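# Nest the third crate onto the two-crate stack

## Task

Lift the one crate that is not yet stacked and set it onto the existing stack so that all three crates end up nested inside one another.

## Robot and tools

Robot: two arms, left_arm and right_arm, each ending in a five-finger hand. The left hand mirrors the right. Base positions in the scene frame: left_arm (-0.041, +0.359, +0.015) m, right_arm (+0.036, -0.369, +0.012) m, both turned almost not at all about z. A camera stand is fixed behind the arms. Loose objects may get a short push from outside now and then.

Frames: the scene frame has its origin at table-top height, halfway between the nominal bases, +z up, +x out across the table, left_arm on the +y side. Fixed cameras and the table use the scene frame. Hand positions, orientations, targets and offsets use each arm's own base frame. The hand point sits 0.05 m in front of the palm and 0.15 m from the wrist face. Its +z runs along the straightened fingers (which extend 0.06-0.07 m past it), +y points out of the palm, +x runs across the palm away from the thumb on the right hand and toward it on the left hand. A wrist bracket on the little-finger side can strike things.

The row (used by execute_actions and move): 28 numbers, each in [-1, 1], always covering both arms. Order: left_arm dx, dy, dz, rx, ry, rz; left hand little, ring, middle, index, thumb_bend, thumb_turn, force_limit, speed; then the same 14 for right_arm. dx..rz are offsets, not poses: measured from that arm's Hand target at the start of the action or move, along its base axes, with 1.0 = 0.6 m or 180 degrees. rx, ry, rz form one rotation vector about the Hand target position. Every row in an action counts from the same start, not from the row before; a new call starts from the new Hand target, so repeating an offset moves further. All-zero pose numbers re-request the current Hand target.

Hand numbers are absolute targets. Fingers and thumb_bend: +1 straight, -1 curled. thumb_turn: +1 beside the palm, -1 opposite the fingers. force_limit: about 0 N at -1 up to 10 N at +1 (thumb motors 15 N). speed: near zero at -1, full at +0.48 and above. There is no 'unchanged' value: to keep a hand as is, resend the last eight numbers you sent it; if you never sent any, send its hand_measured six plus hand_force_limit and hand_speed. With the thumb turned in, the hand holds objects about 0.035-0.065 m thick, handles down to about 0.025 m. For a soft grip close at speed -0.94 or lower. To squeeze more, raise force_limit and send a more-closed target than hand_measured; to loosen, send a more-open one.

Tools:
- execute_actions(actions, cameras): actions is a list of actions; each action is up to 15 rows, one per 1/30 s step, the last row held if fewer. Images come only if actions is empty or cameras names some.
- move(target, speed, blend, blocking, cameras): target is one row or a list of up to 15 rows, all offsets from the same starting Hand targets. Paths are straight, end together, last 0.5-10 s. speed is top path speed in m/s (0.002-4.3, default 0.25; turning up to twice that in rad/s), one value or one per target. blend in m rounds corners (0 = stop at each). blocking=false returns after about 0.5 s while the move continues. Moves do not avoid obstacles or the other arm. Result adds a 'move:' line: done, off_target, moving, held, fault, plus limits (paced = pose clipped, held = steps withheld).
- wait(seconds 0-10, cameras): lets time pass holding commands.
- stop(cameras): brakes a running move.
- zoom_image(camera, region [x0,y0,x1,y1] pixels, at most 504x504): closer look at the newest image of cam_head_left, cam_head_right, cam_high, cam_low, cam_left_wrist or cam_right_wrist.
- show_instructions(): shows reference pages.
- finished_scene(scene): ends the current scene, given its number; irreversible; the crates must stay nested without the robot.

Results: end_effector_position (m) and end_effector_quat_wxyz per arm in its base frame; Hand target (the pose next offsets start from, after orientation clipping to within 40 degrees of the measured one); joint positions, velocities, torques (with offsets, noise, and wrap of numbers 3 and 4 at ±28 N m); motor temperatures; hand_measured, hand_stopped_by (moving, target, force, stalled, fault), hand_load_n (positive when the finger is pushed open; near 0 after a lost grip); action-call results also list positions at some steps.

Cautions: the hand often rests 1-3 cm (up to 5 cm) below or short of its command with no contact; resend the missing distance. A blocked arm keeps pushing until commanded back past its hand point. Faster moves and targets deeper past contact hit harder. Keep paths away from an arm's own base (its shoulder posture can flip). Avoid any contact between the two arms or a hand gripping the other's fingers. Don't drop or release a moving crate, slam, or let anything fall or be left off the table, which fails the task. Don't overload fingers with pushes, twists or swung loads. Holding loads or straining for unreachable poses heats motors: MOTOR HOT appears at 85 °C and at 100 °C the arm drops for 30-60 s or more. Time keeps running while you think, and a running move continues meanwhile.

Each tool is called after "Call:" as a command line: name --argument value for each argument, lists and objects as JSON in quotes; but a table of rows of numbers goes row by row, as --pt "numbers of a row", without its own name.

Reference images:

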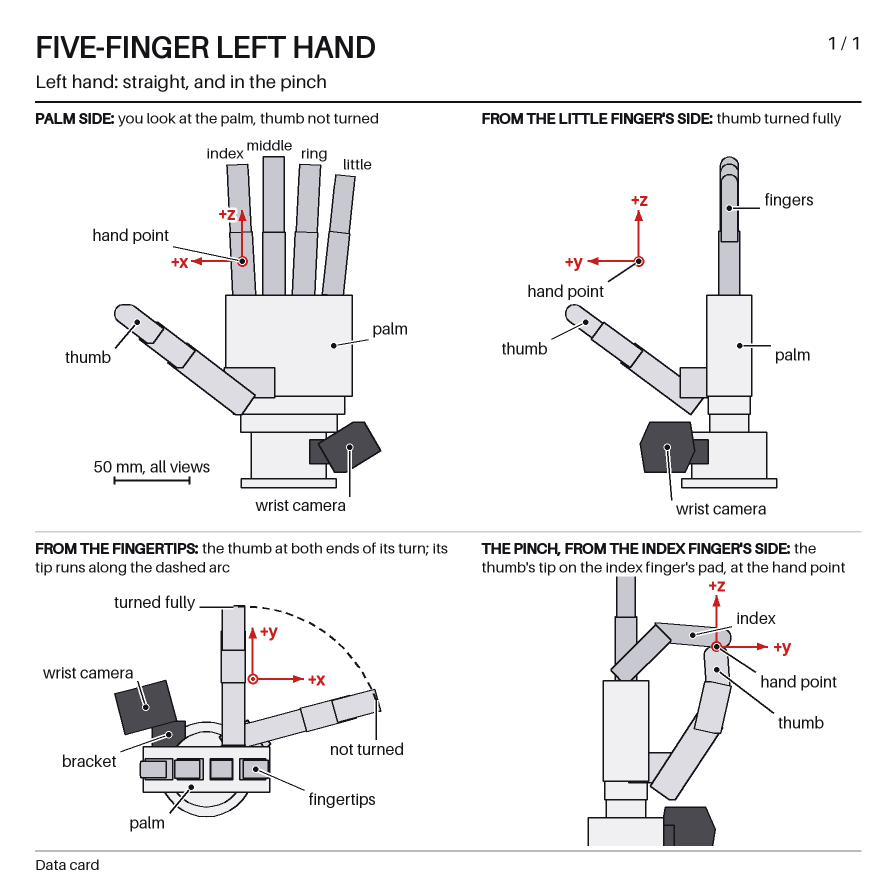

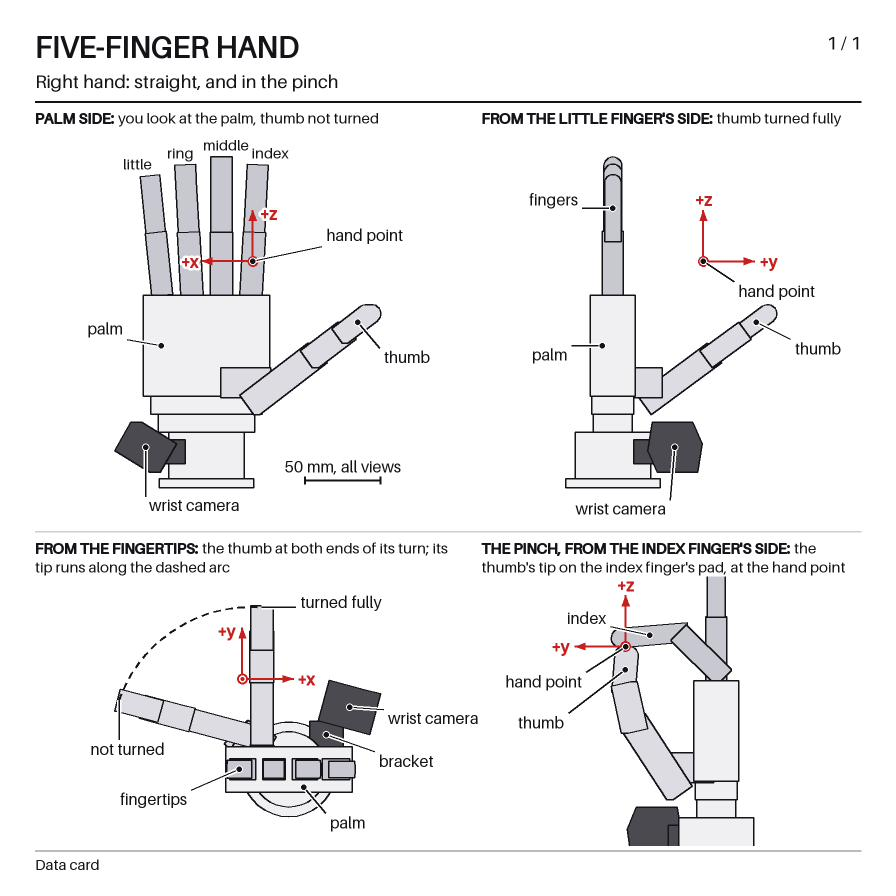

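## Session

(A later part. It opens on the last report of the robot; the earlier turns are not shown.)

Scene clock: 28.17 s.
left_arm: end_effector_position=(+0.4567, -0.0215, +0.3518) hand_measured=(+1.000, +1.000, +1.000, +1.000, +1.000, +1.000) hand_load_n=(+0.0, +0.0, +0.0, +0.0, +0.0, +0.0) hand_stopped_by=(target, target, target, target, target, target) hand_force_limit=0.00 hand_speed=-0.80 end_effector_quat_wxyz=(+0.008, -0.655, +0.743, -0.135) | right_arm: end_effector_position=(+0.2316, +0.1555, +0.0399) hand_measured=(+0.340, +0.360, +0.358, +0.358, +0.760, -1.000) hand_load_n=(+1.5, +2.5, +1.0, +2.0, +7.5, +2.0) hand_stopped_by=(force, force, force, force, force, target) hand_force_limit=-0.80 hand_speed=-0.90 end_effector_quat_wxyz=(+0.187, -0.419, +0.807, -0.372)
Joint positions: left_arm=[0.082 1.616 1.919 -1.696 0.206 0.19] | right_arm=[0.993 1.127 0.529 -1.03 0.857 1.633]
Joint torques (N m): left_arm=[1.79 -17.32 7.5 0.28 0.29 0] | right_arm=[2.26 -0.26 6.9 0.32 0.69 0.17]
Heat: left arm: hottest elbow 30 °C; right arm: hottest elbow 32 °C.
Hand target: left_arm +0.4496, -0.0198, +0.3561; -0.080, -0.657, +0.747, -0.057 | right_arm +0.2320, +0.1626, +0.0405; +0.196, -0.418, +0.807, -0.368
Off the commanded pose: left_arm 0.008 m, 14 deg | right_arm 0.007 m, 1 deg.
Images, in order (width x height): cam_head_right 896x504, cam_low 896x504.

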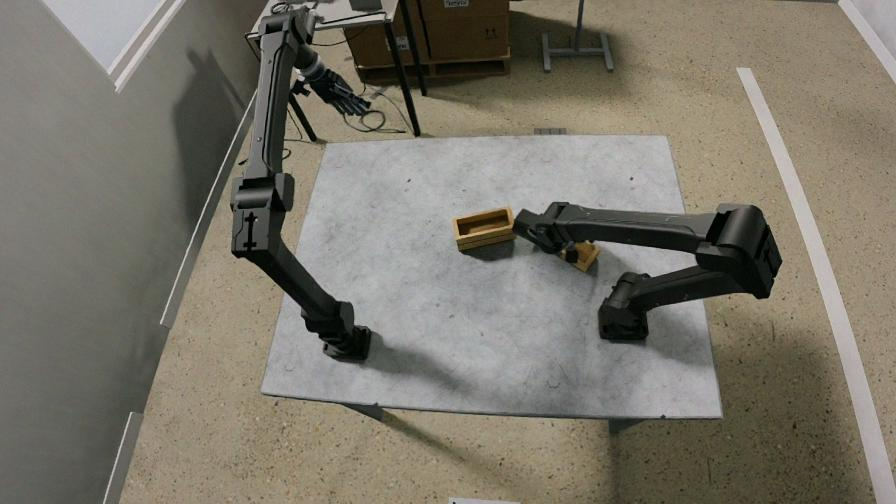

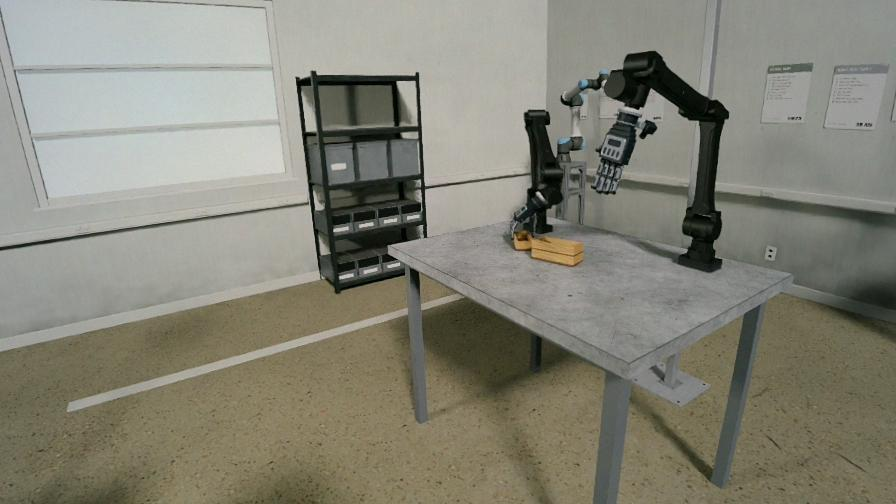

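Call:
move --pt "0 0 0 0 0 0 1 1 1 1 1 1 0 -0.8 0.0208 0.0133 0.125 0 0 0 0.1 0.1 0.15 0.15 0.5 -1 -0.8 -0.9" --pt "0 0 0 0 0 0 1 1 1 1 1 1 0 -0.8 0.05 0.2123 0.2908 0.0033 -0.0007 0.1355 0.1 0.1 0.15 0.15 0.5 -1 -0.8 -0.9" --pt "0 0 0 0 0 0 1 1 1 1 1 1 0 -0.8 0.0655 0.399 0.2408 0.0065 -0.0013 0.2711 0.1 0.1 0.15 0.15 0.5 -1 -0.8 -0.9" --speed '[0.08,0.2,0.2]' --blend '[0.03,0.05,0]' --cameras '["all"]'

Call:
zoom_image --camera "cam_left_wrist" --region '[190, 230, 360, 400]'

Call:
zoom_image --camera "cam_high" --region '[380, 170, 490, 280]'

Call:
zoom_image --camera "cam_low" --region '[500, 190, 600, 280]'

Scene clock: 35.30 s.
left_arm: end_effector_position=(+0.4567, -0.0215, +0.3518) hand_measured=(+1.000, +1.000, +1.000, +1.000, +1.000, +1.000) hand_load_n=(+0.0, +0.0, +0.0, +0.0, +0.0, +0.0) hand_stopped_by=(target, target, target, target, target, target) hand_force_limit=0.00 hand_speed=-0.80 end_effector_quat_wxyz=(+0.008, -0.655, +0.743, -0.135) | right_arm: end_effector_position=(+0.2639, +0.3772, +0.1546) hand_measured=(+0.340, +0.360, +0.358, +0.358, +0.760, -1.000) hand_load_n=(+1.0, +2.5, +1.0, +2.0, +7.5, +2.0) hand_stopped_by=(force, force, force, force, force, target) hand_force_limit=-0.80 hand_speed=-0.90 end_effector_quat_wxyz=(-0.302, +0.720, -0.571, +0.254)
Joint positions: left_arm=[0.082 1.616 1.919 -1.696 0.206 0.19] | right_arm=[1.088 1.251 0.939 -0.673 0.598 0.674]
Joint torques (N m): left_arm=[1.61 -17.79 7.43 0.23 0.3 0] | right_arm=[1.85 -4.13 13.37 1.44 0.36 -0.08]
Heat: left arm: hottest elbow 31 °C; right arm: hottest elbow 33 °C.
Hand target: left_arm +0.4496, -0.0198, +0.3561; -0.080, -0.657, +0.747, -0.057 | right_arm +0.2714, +0.4020, +0.1850; -0.336, +0.712, -0.565, +0.247
Off the commanded pose: left_arm 0.008 m, 14 deg | right_arm 0.040 m, 4 deg.
joint sent to its limit (left arm) — joint 4 (wrist pitch), lower limit. The joint targets are off in orientation, not in position.
move: off_target (left_arm, right_arm)
camera_calibration:
cam_left_wrist: T_world_to_cam=[[0.89985, -0.33349, 0.281165, -0.523826], [-0.435328, -0.727309, 0.530576, 0.00192648], [0.0275522, -0.599838, -0.799647, 0.370502], [0, 0, 0, 1]] pos_world=[0.461995, 0.0489516, 0.442531]
cam_right_wrist: T_world_to_cam=[[-0.61291, -0.413793, -0.673139, 0.416092], [-0.680037, 0.710047, 0.18271, -0.115853], [0.402356, 0.569745, -0.71659, -0.097187], [0, 0, 0, 1]] pos_world=[0.215346, 0.309809, 0.231612]

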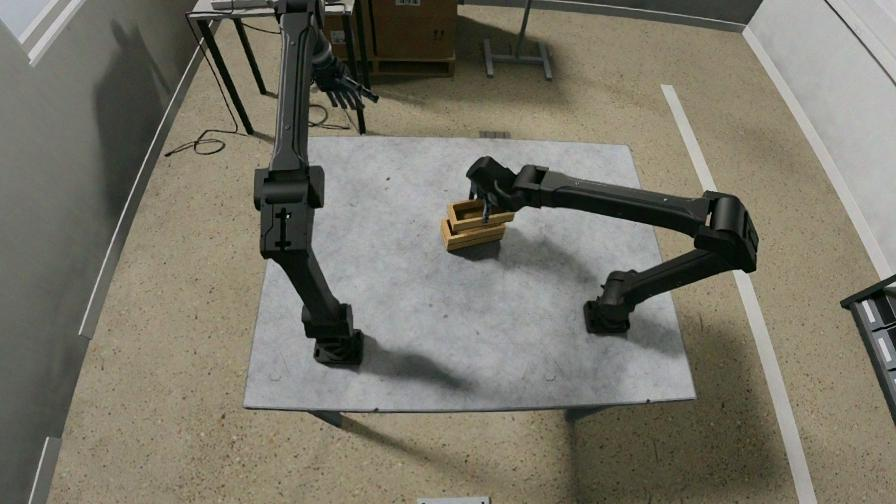

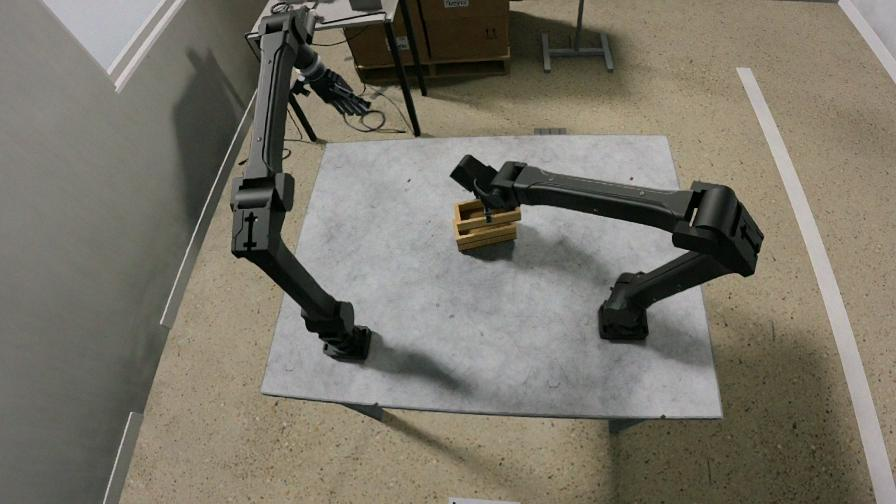

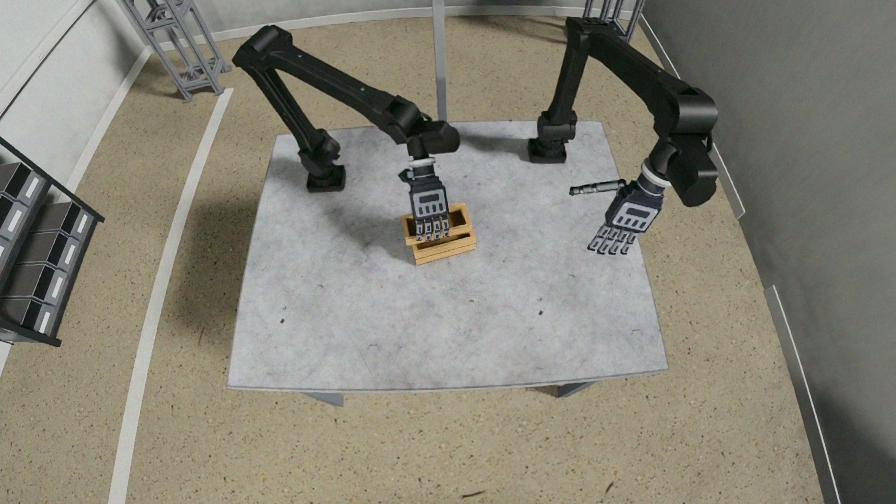

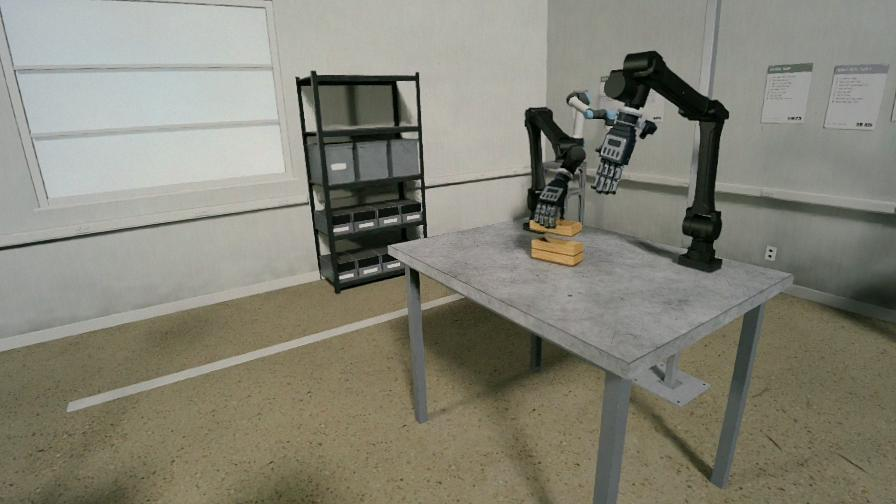

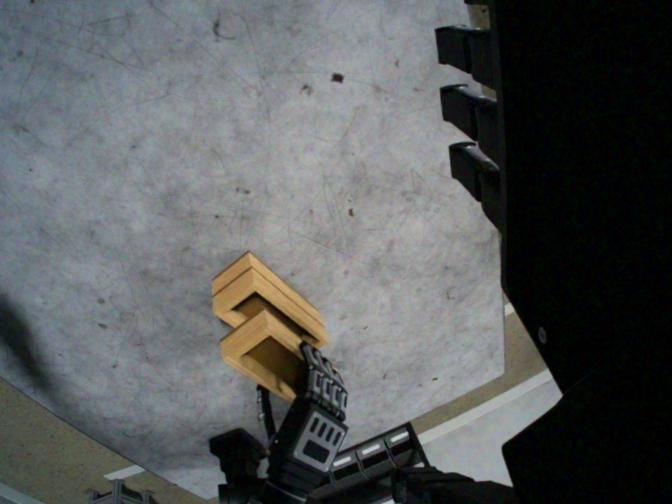

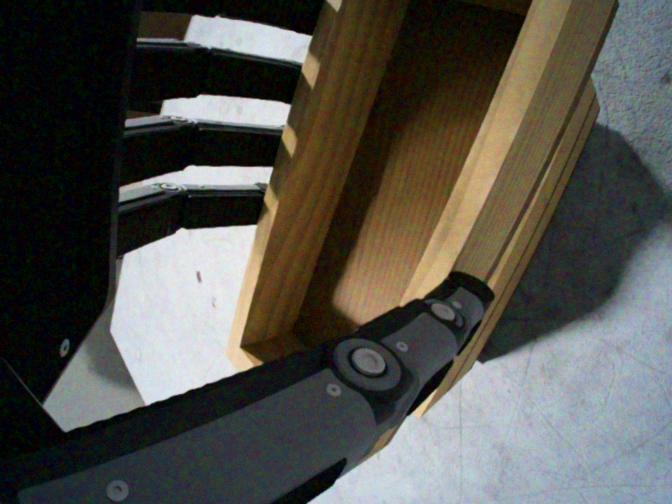

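Scaled by 2.965 from the camera's 672x504 image, which has a finer 960x720 frame.

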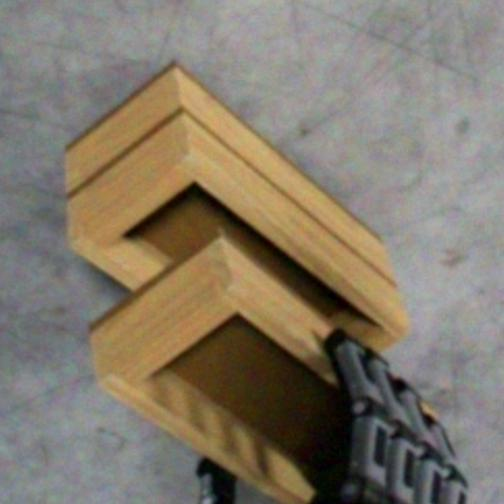

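Scaled by 4.582.

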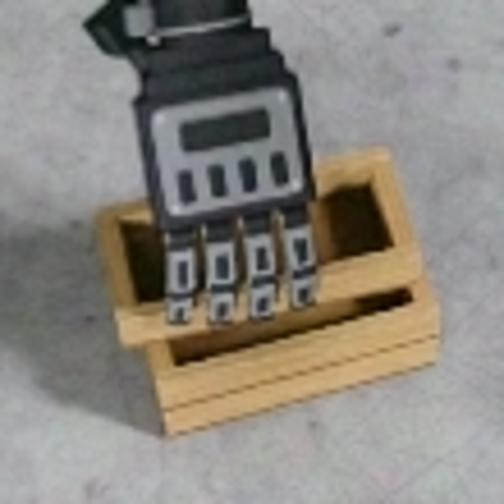

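Scaled by 5.040.

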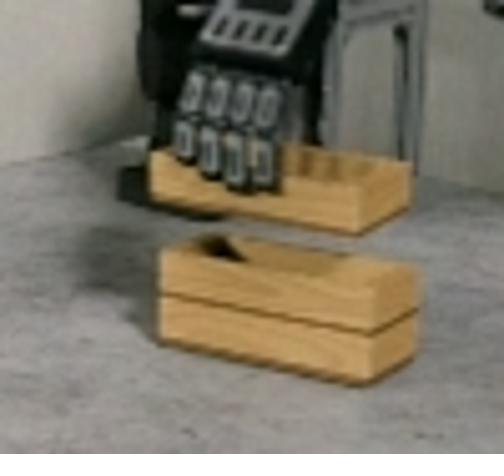

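Call:
zoom_image --camera "cam_left_wrist" --region '[205, 245, 275, 315]'

Call:
zoom_image --camera "cam_left_wrist" --region '[210, 295, 280, 365]'

Call:
zoom_image --camera "cam_left_wrist" --region '[290, 290, 350, 350]'

Call:
zoom_image --camera "cam_right_wrist" --region '[500, 0, 640, 140]'

Call:
zoom_image --camera "cam_right_wrist" --region '[400, 280, 520, 460]'

Scaled by 7.200 from the camera's 672x504 image, which has a finer 960x720 frame.

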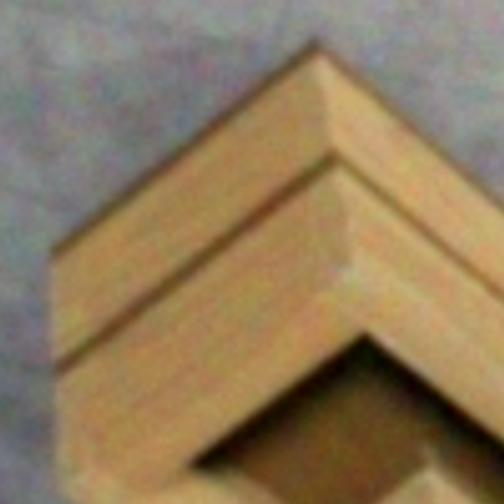

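Scaled by 7.200 from the camera's 672x504 image, which has a finer 960x720 frame.

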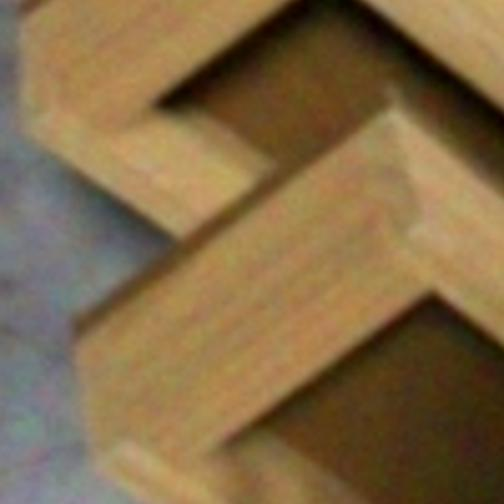

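Scaled by 8.400 from the camera's 672x504 image, which has a finer 960x720 frame.

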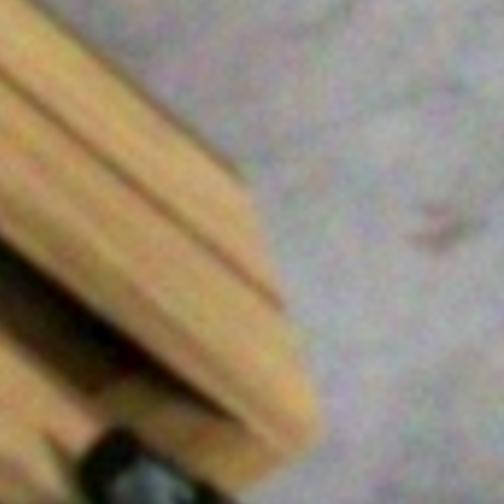

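Scaled by 3.600 from the camera's 672x504 image, which has a finer 960x720 frame.

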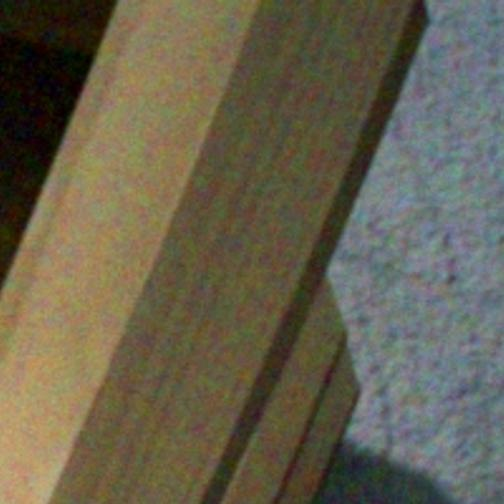

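Scaled by 2.800 from the camera's 672x504 image, which has a finer 960x720 frame.

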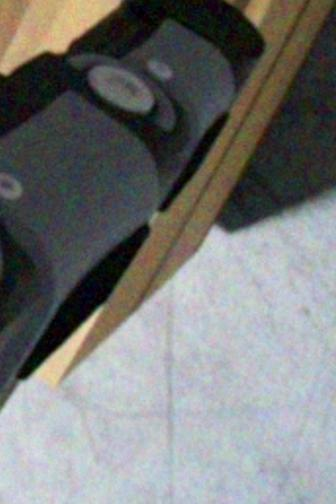

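Call:
zoom_image --camera "cam_head_left" --region '[435, 185, 525, 260]'

Call:
zoom_image --camera "cam_head_right" --region '[445, 185, 535, 260]'

Call:
zoom_image --camera "cam_low" --region '[525, 210, 590, 275]'

Scaled by 5.600.

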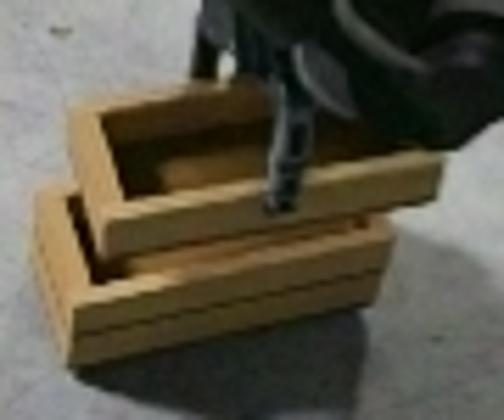

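Scaled by 5.600.

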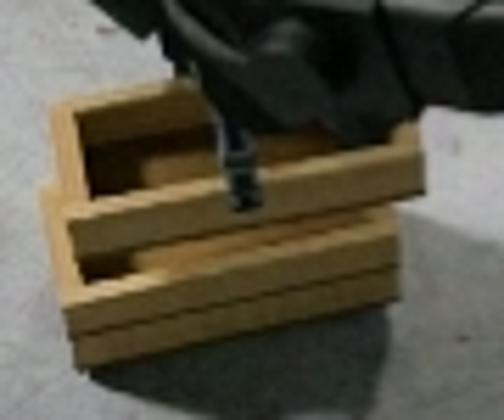

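Scaled by 7.754.

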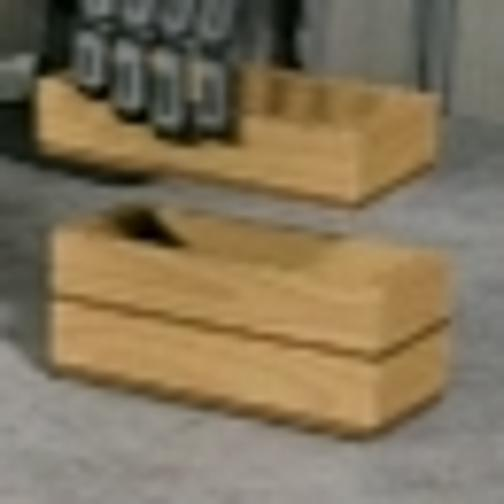

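Call:
move --pt "0 0 0 0 0 0 1 1 1 1 1 1 0 -0.8 -0.0173 -0.0042 -0.02 -0.0019 -0.0089 0.0167 0.1 0.1 0.15 0.15 0.5 -1 -0.8 -0.9" --pt "0 0 0 0 0 0 1 1 1 1 1 1 0 -0.8 -0.0173 -0.0042 -0.0633 -0.0019 -0.0089 0.0167 0.1 0.1 0.15 0.15 0.5 -1 -0.8 -0.9" --speed 0.06 --blend '[0.01,0]' --cameras '["all"]'

Call:
zoom_image --camera "cam_left_wrist" --region '[205, 245, 285, 345]'

Call:
zoom_image --camera "cam_right_wrist" --region '[500, 0, 640, 140]'

Call:
zoom_image --camera "cam_right_wrist" --region '[400, 260, 540, 440]'

Call:
zoom_image --camera "cam_head_left" --region '[435, 190, 525, 260]'

Call:
zoom_image --camera "cam_head_right" --region '[445, 190, 535, 260]'

Call:
zoom_image --camera "cam_high" --region '[395, 190, 485, 280]'

Call:
zoom_image --camera "cam_low" --region '[525, 210, 590, 275]'

Scene clock: 47.17 s.
left_arm: end_effector_position=(+0.4567, -0.0215, +0.3518) hand_measured=(+1.000, +1.000, +1.000, +1.000, +1.000, +1.000) hand_load_n=(+0.0, +0.5, +0.0, +0.0, +0.0, +0.0) hand_stopped_by=(target, target, target, target, target, target) hand_force_limit=0.00 hand_speed=-0.80 end_effector_quat_wxyz=(+0.008, -0.655, +0.743, -0.135) | right_arm: end_effector_position=(+0.2633, +0.3884, +0.1387) hand_measured=(+0.340, +0.360, +0.358, +0.358, +0.760, -1.000) hand_load_n=(+1.0, +2.0, +1.0, +2.5, +7.5, +2.0) hand_stopped_by=(force, force, force, force, force, target) hand_force_limit=-0.80 hand_speed=-0.90 end_effector_quat_wxyz=(-0.333, +0.722, -0.550, +0.253)
Joint positions: left_arm=[0.082 1.616 1.919 -1.696 0.206 0.19] | right_arm=[1.103 1.257 0.873 -0.521 0.598 0.622]
Joint torques (N m): left_arm=[1.67 -17.2 7.49 0.32 0.29 0.01] | right_arm=[2.26 -4.01 9.28 1.59 0.37 -0.06]
Motor temperatures (°C): left_arm=[26 26 32 23 22 23] | right_arm=[27 27 37 24 23 25]
Heat: left arm: hottest elbow 32 °C; right arm: hottest elbow 37 °C.
Hand target: left_arm +0.4496, -0.0198, +0.3561; -0.080, -0.657, +0.747, -0.057 | right_arm +0.2609, +0.3995, +0.1469; -0.348, +0.724, -0.541, +0.250
Off the commanded pose: left_arm 0.008 m, 14 deg | right_arm 0.014 m, 2 deg.
joint sent to its limit (left arm) — joint 4 (wrist pitch), lower limit. The joint targets are off in orientation, not in position.
move: off_target (left_arm, right_arm)
camera_calibration:
cam_left_wrist: T_world_to_cam=[[0.89985, -0.33349, 0.281165, -0.523826], [-0.435328, -0.727309, 0.530576, 0.00192648], [0.0275522, -0.599838, -0.799647, 0.370502], [0, 0, 0, 1]] pos_world=[0.461995, 0.0489516, 0.442531]
cam_right_wrist: T_world_to_cam=[[-0.560365, -0.419826, -0.713959, 0.403822], [-0.722633, 0.669035, 0.173764, -0.0928634], [0.404713, 0.613301, -0.678284, -0.13745], [0, 0, 0, 1]] pos_world=[0.214809, 0.315962, 0.211218]

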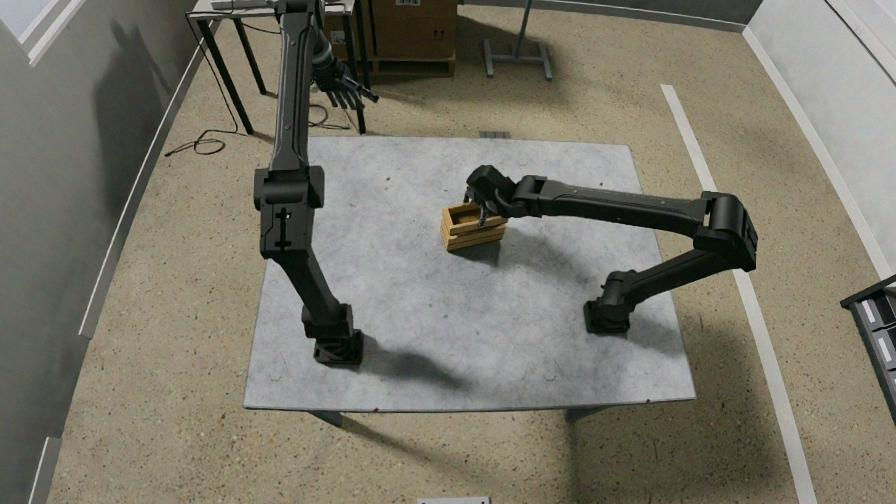

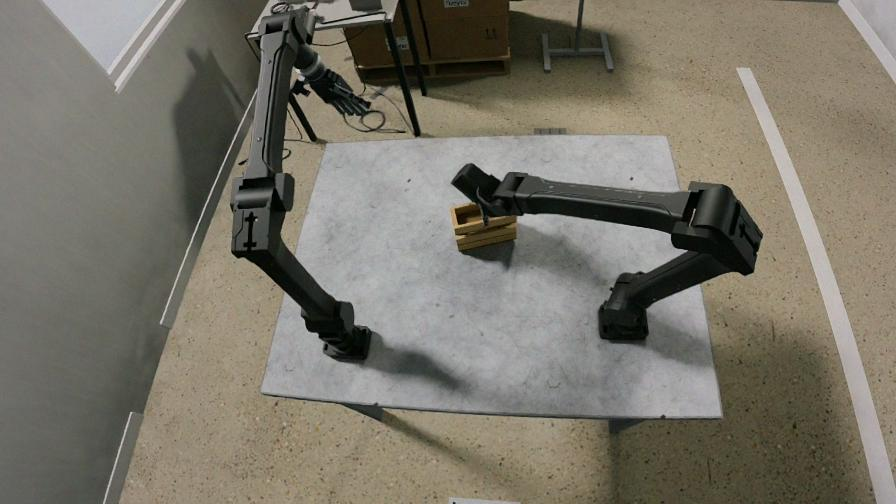

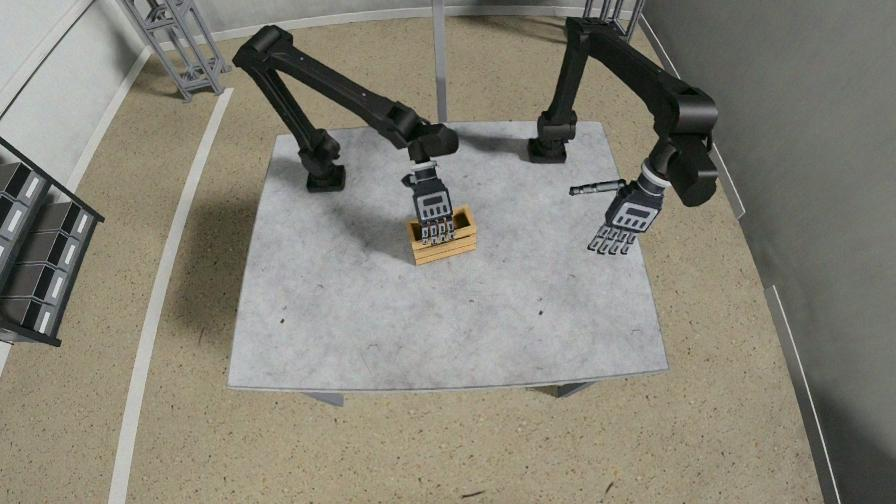

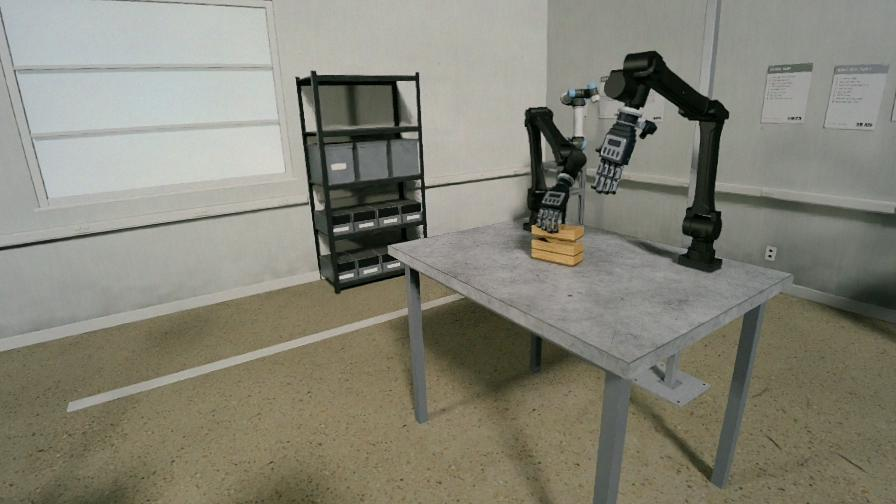

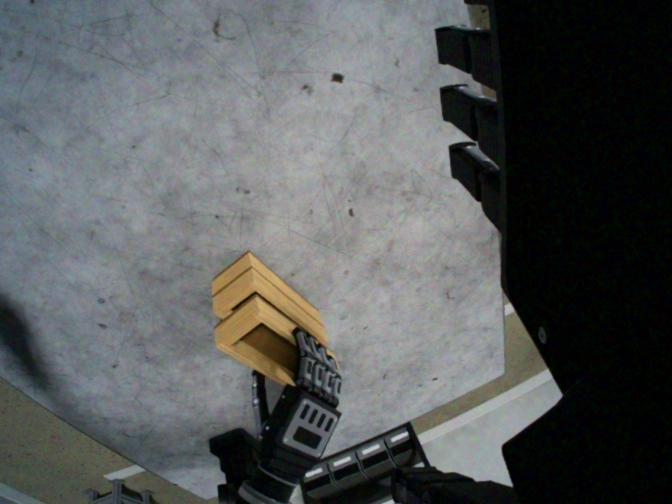

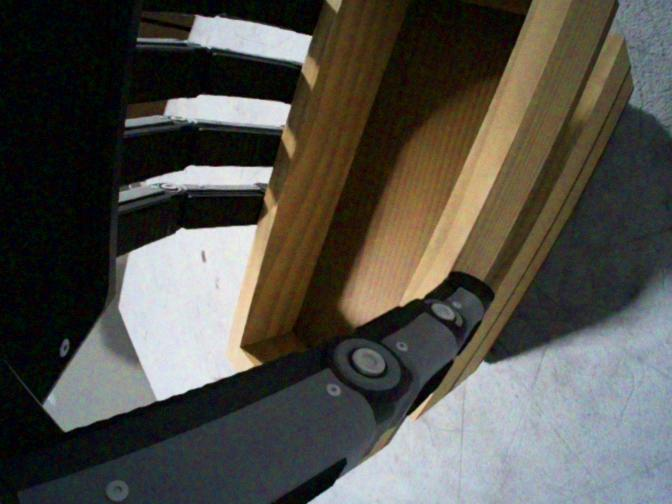

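Scaled by 5.040 from the camera's 672x504 image, which has a finer 960x720 frame.

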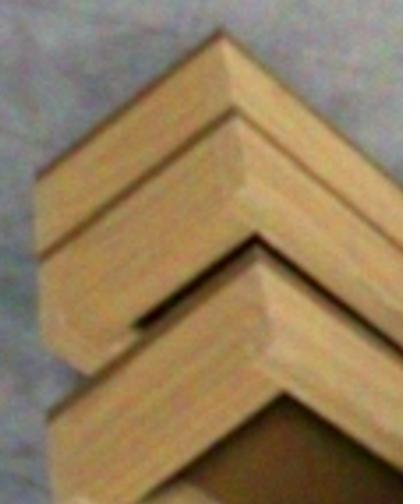

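Scaled by 3.600 from the camera's 672x504 image, which has a finer 960x720 frame.

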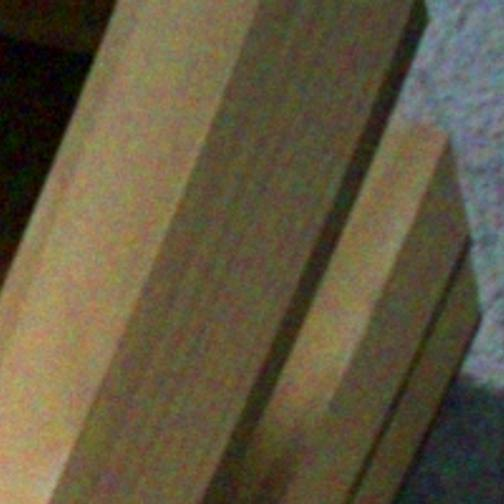

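Scaled by 2.800 from the camera's 672x504 image, which has a finer 960x720 frame.

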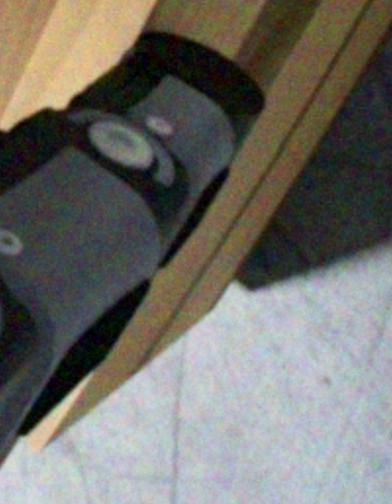

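Scaled by 5.600.

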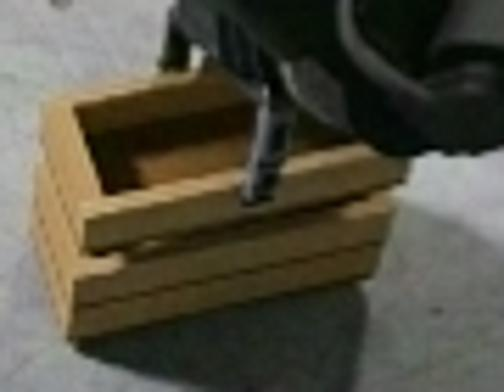

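Scaled by 5.600.

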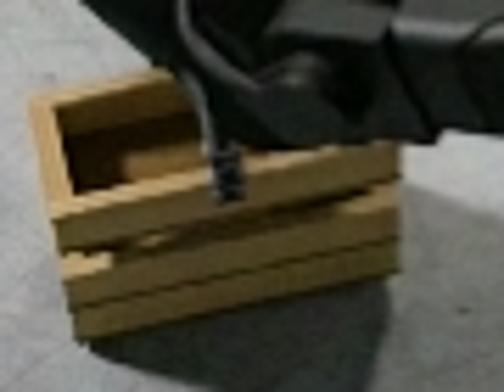

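Scaled by 5.600.

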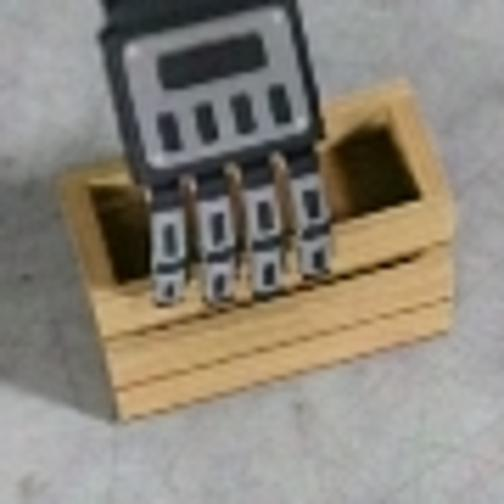

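Scaled by 7.754.

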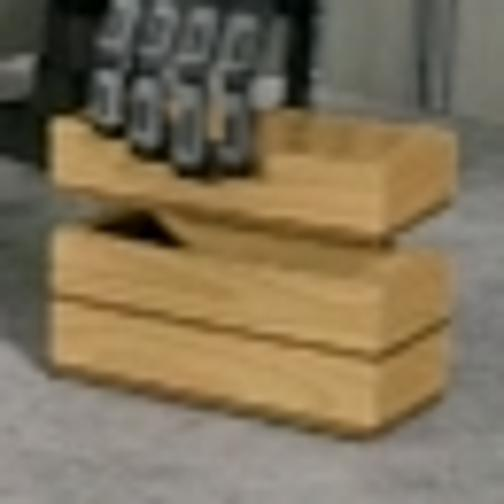

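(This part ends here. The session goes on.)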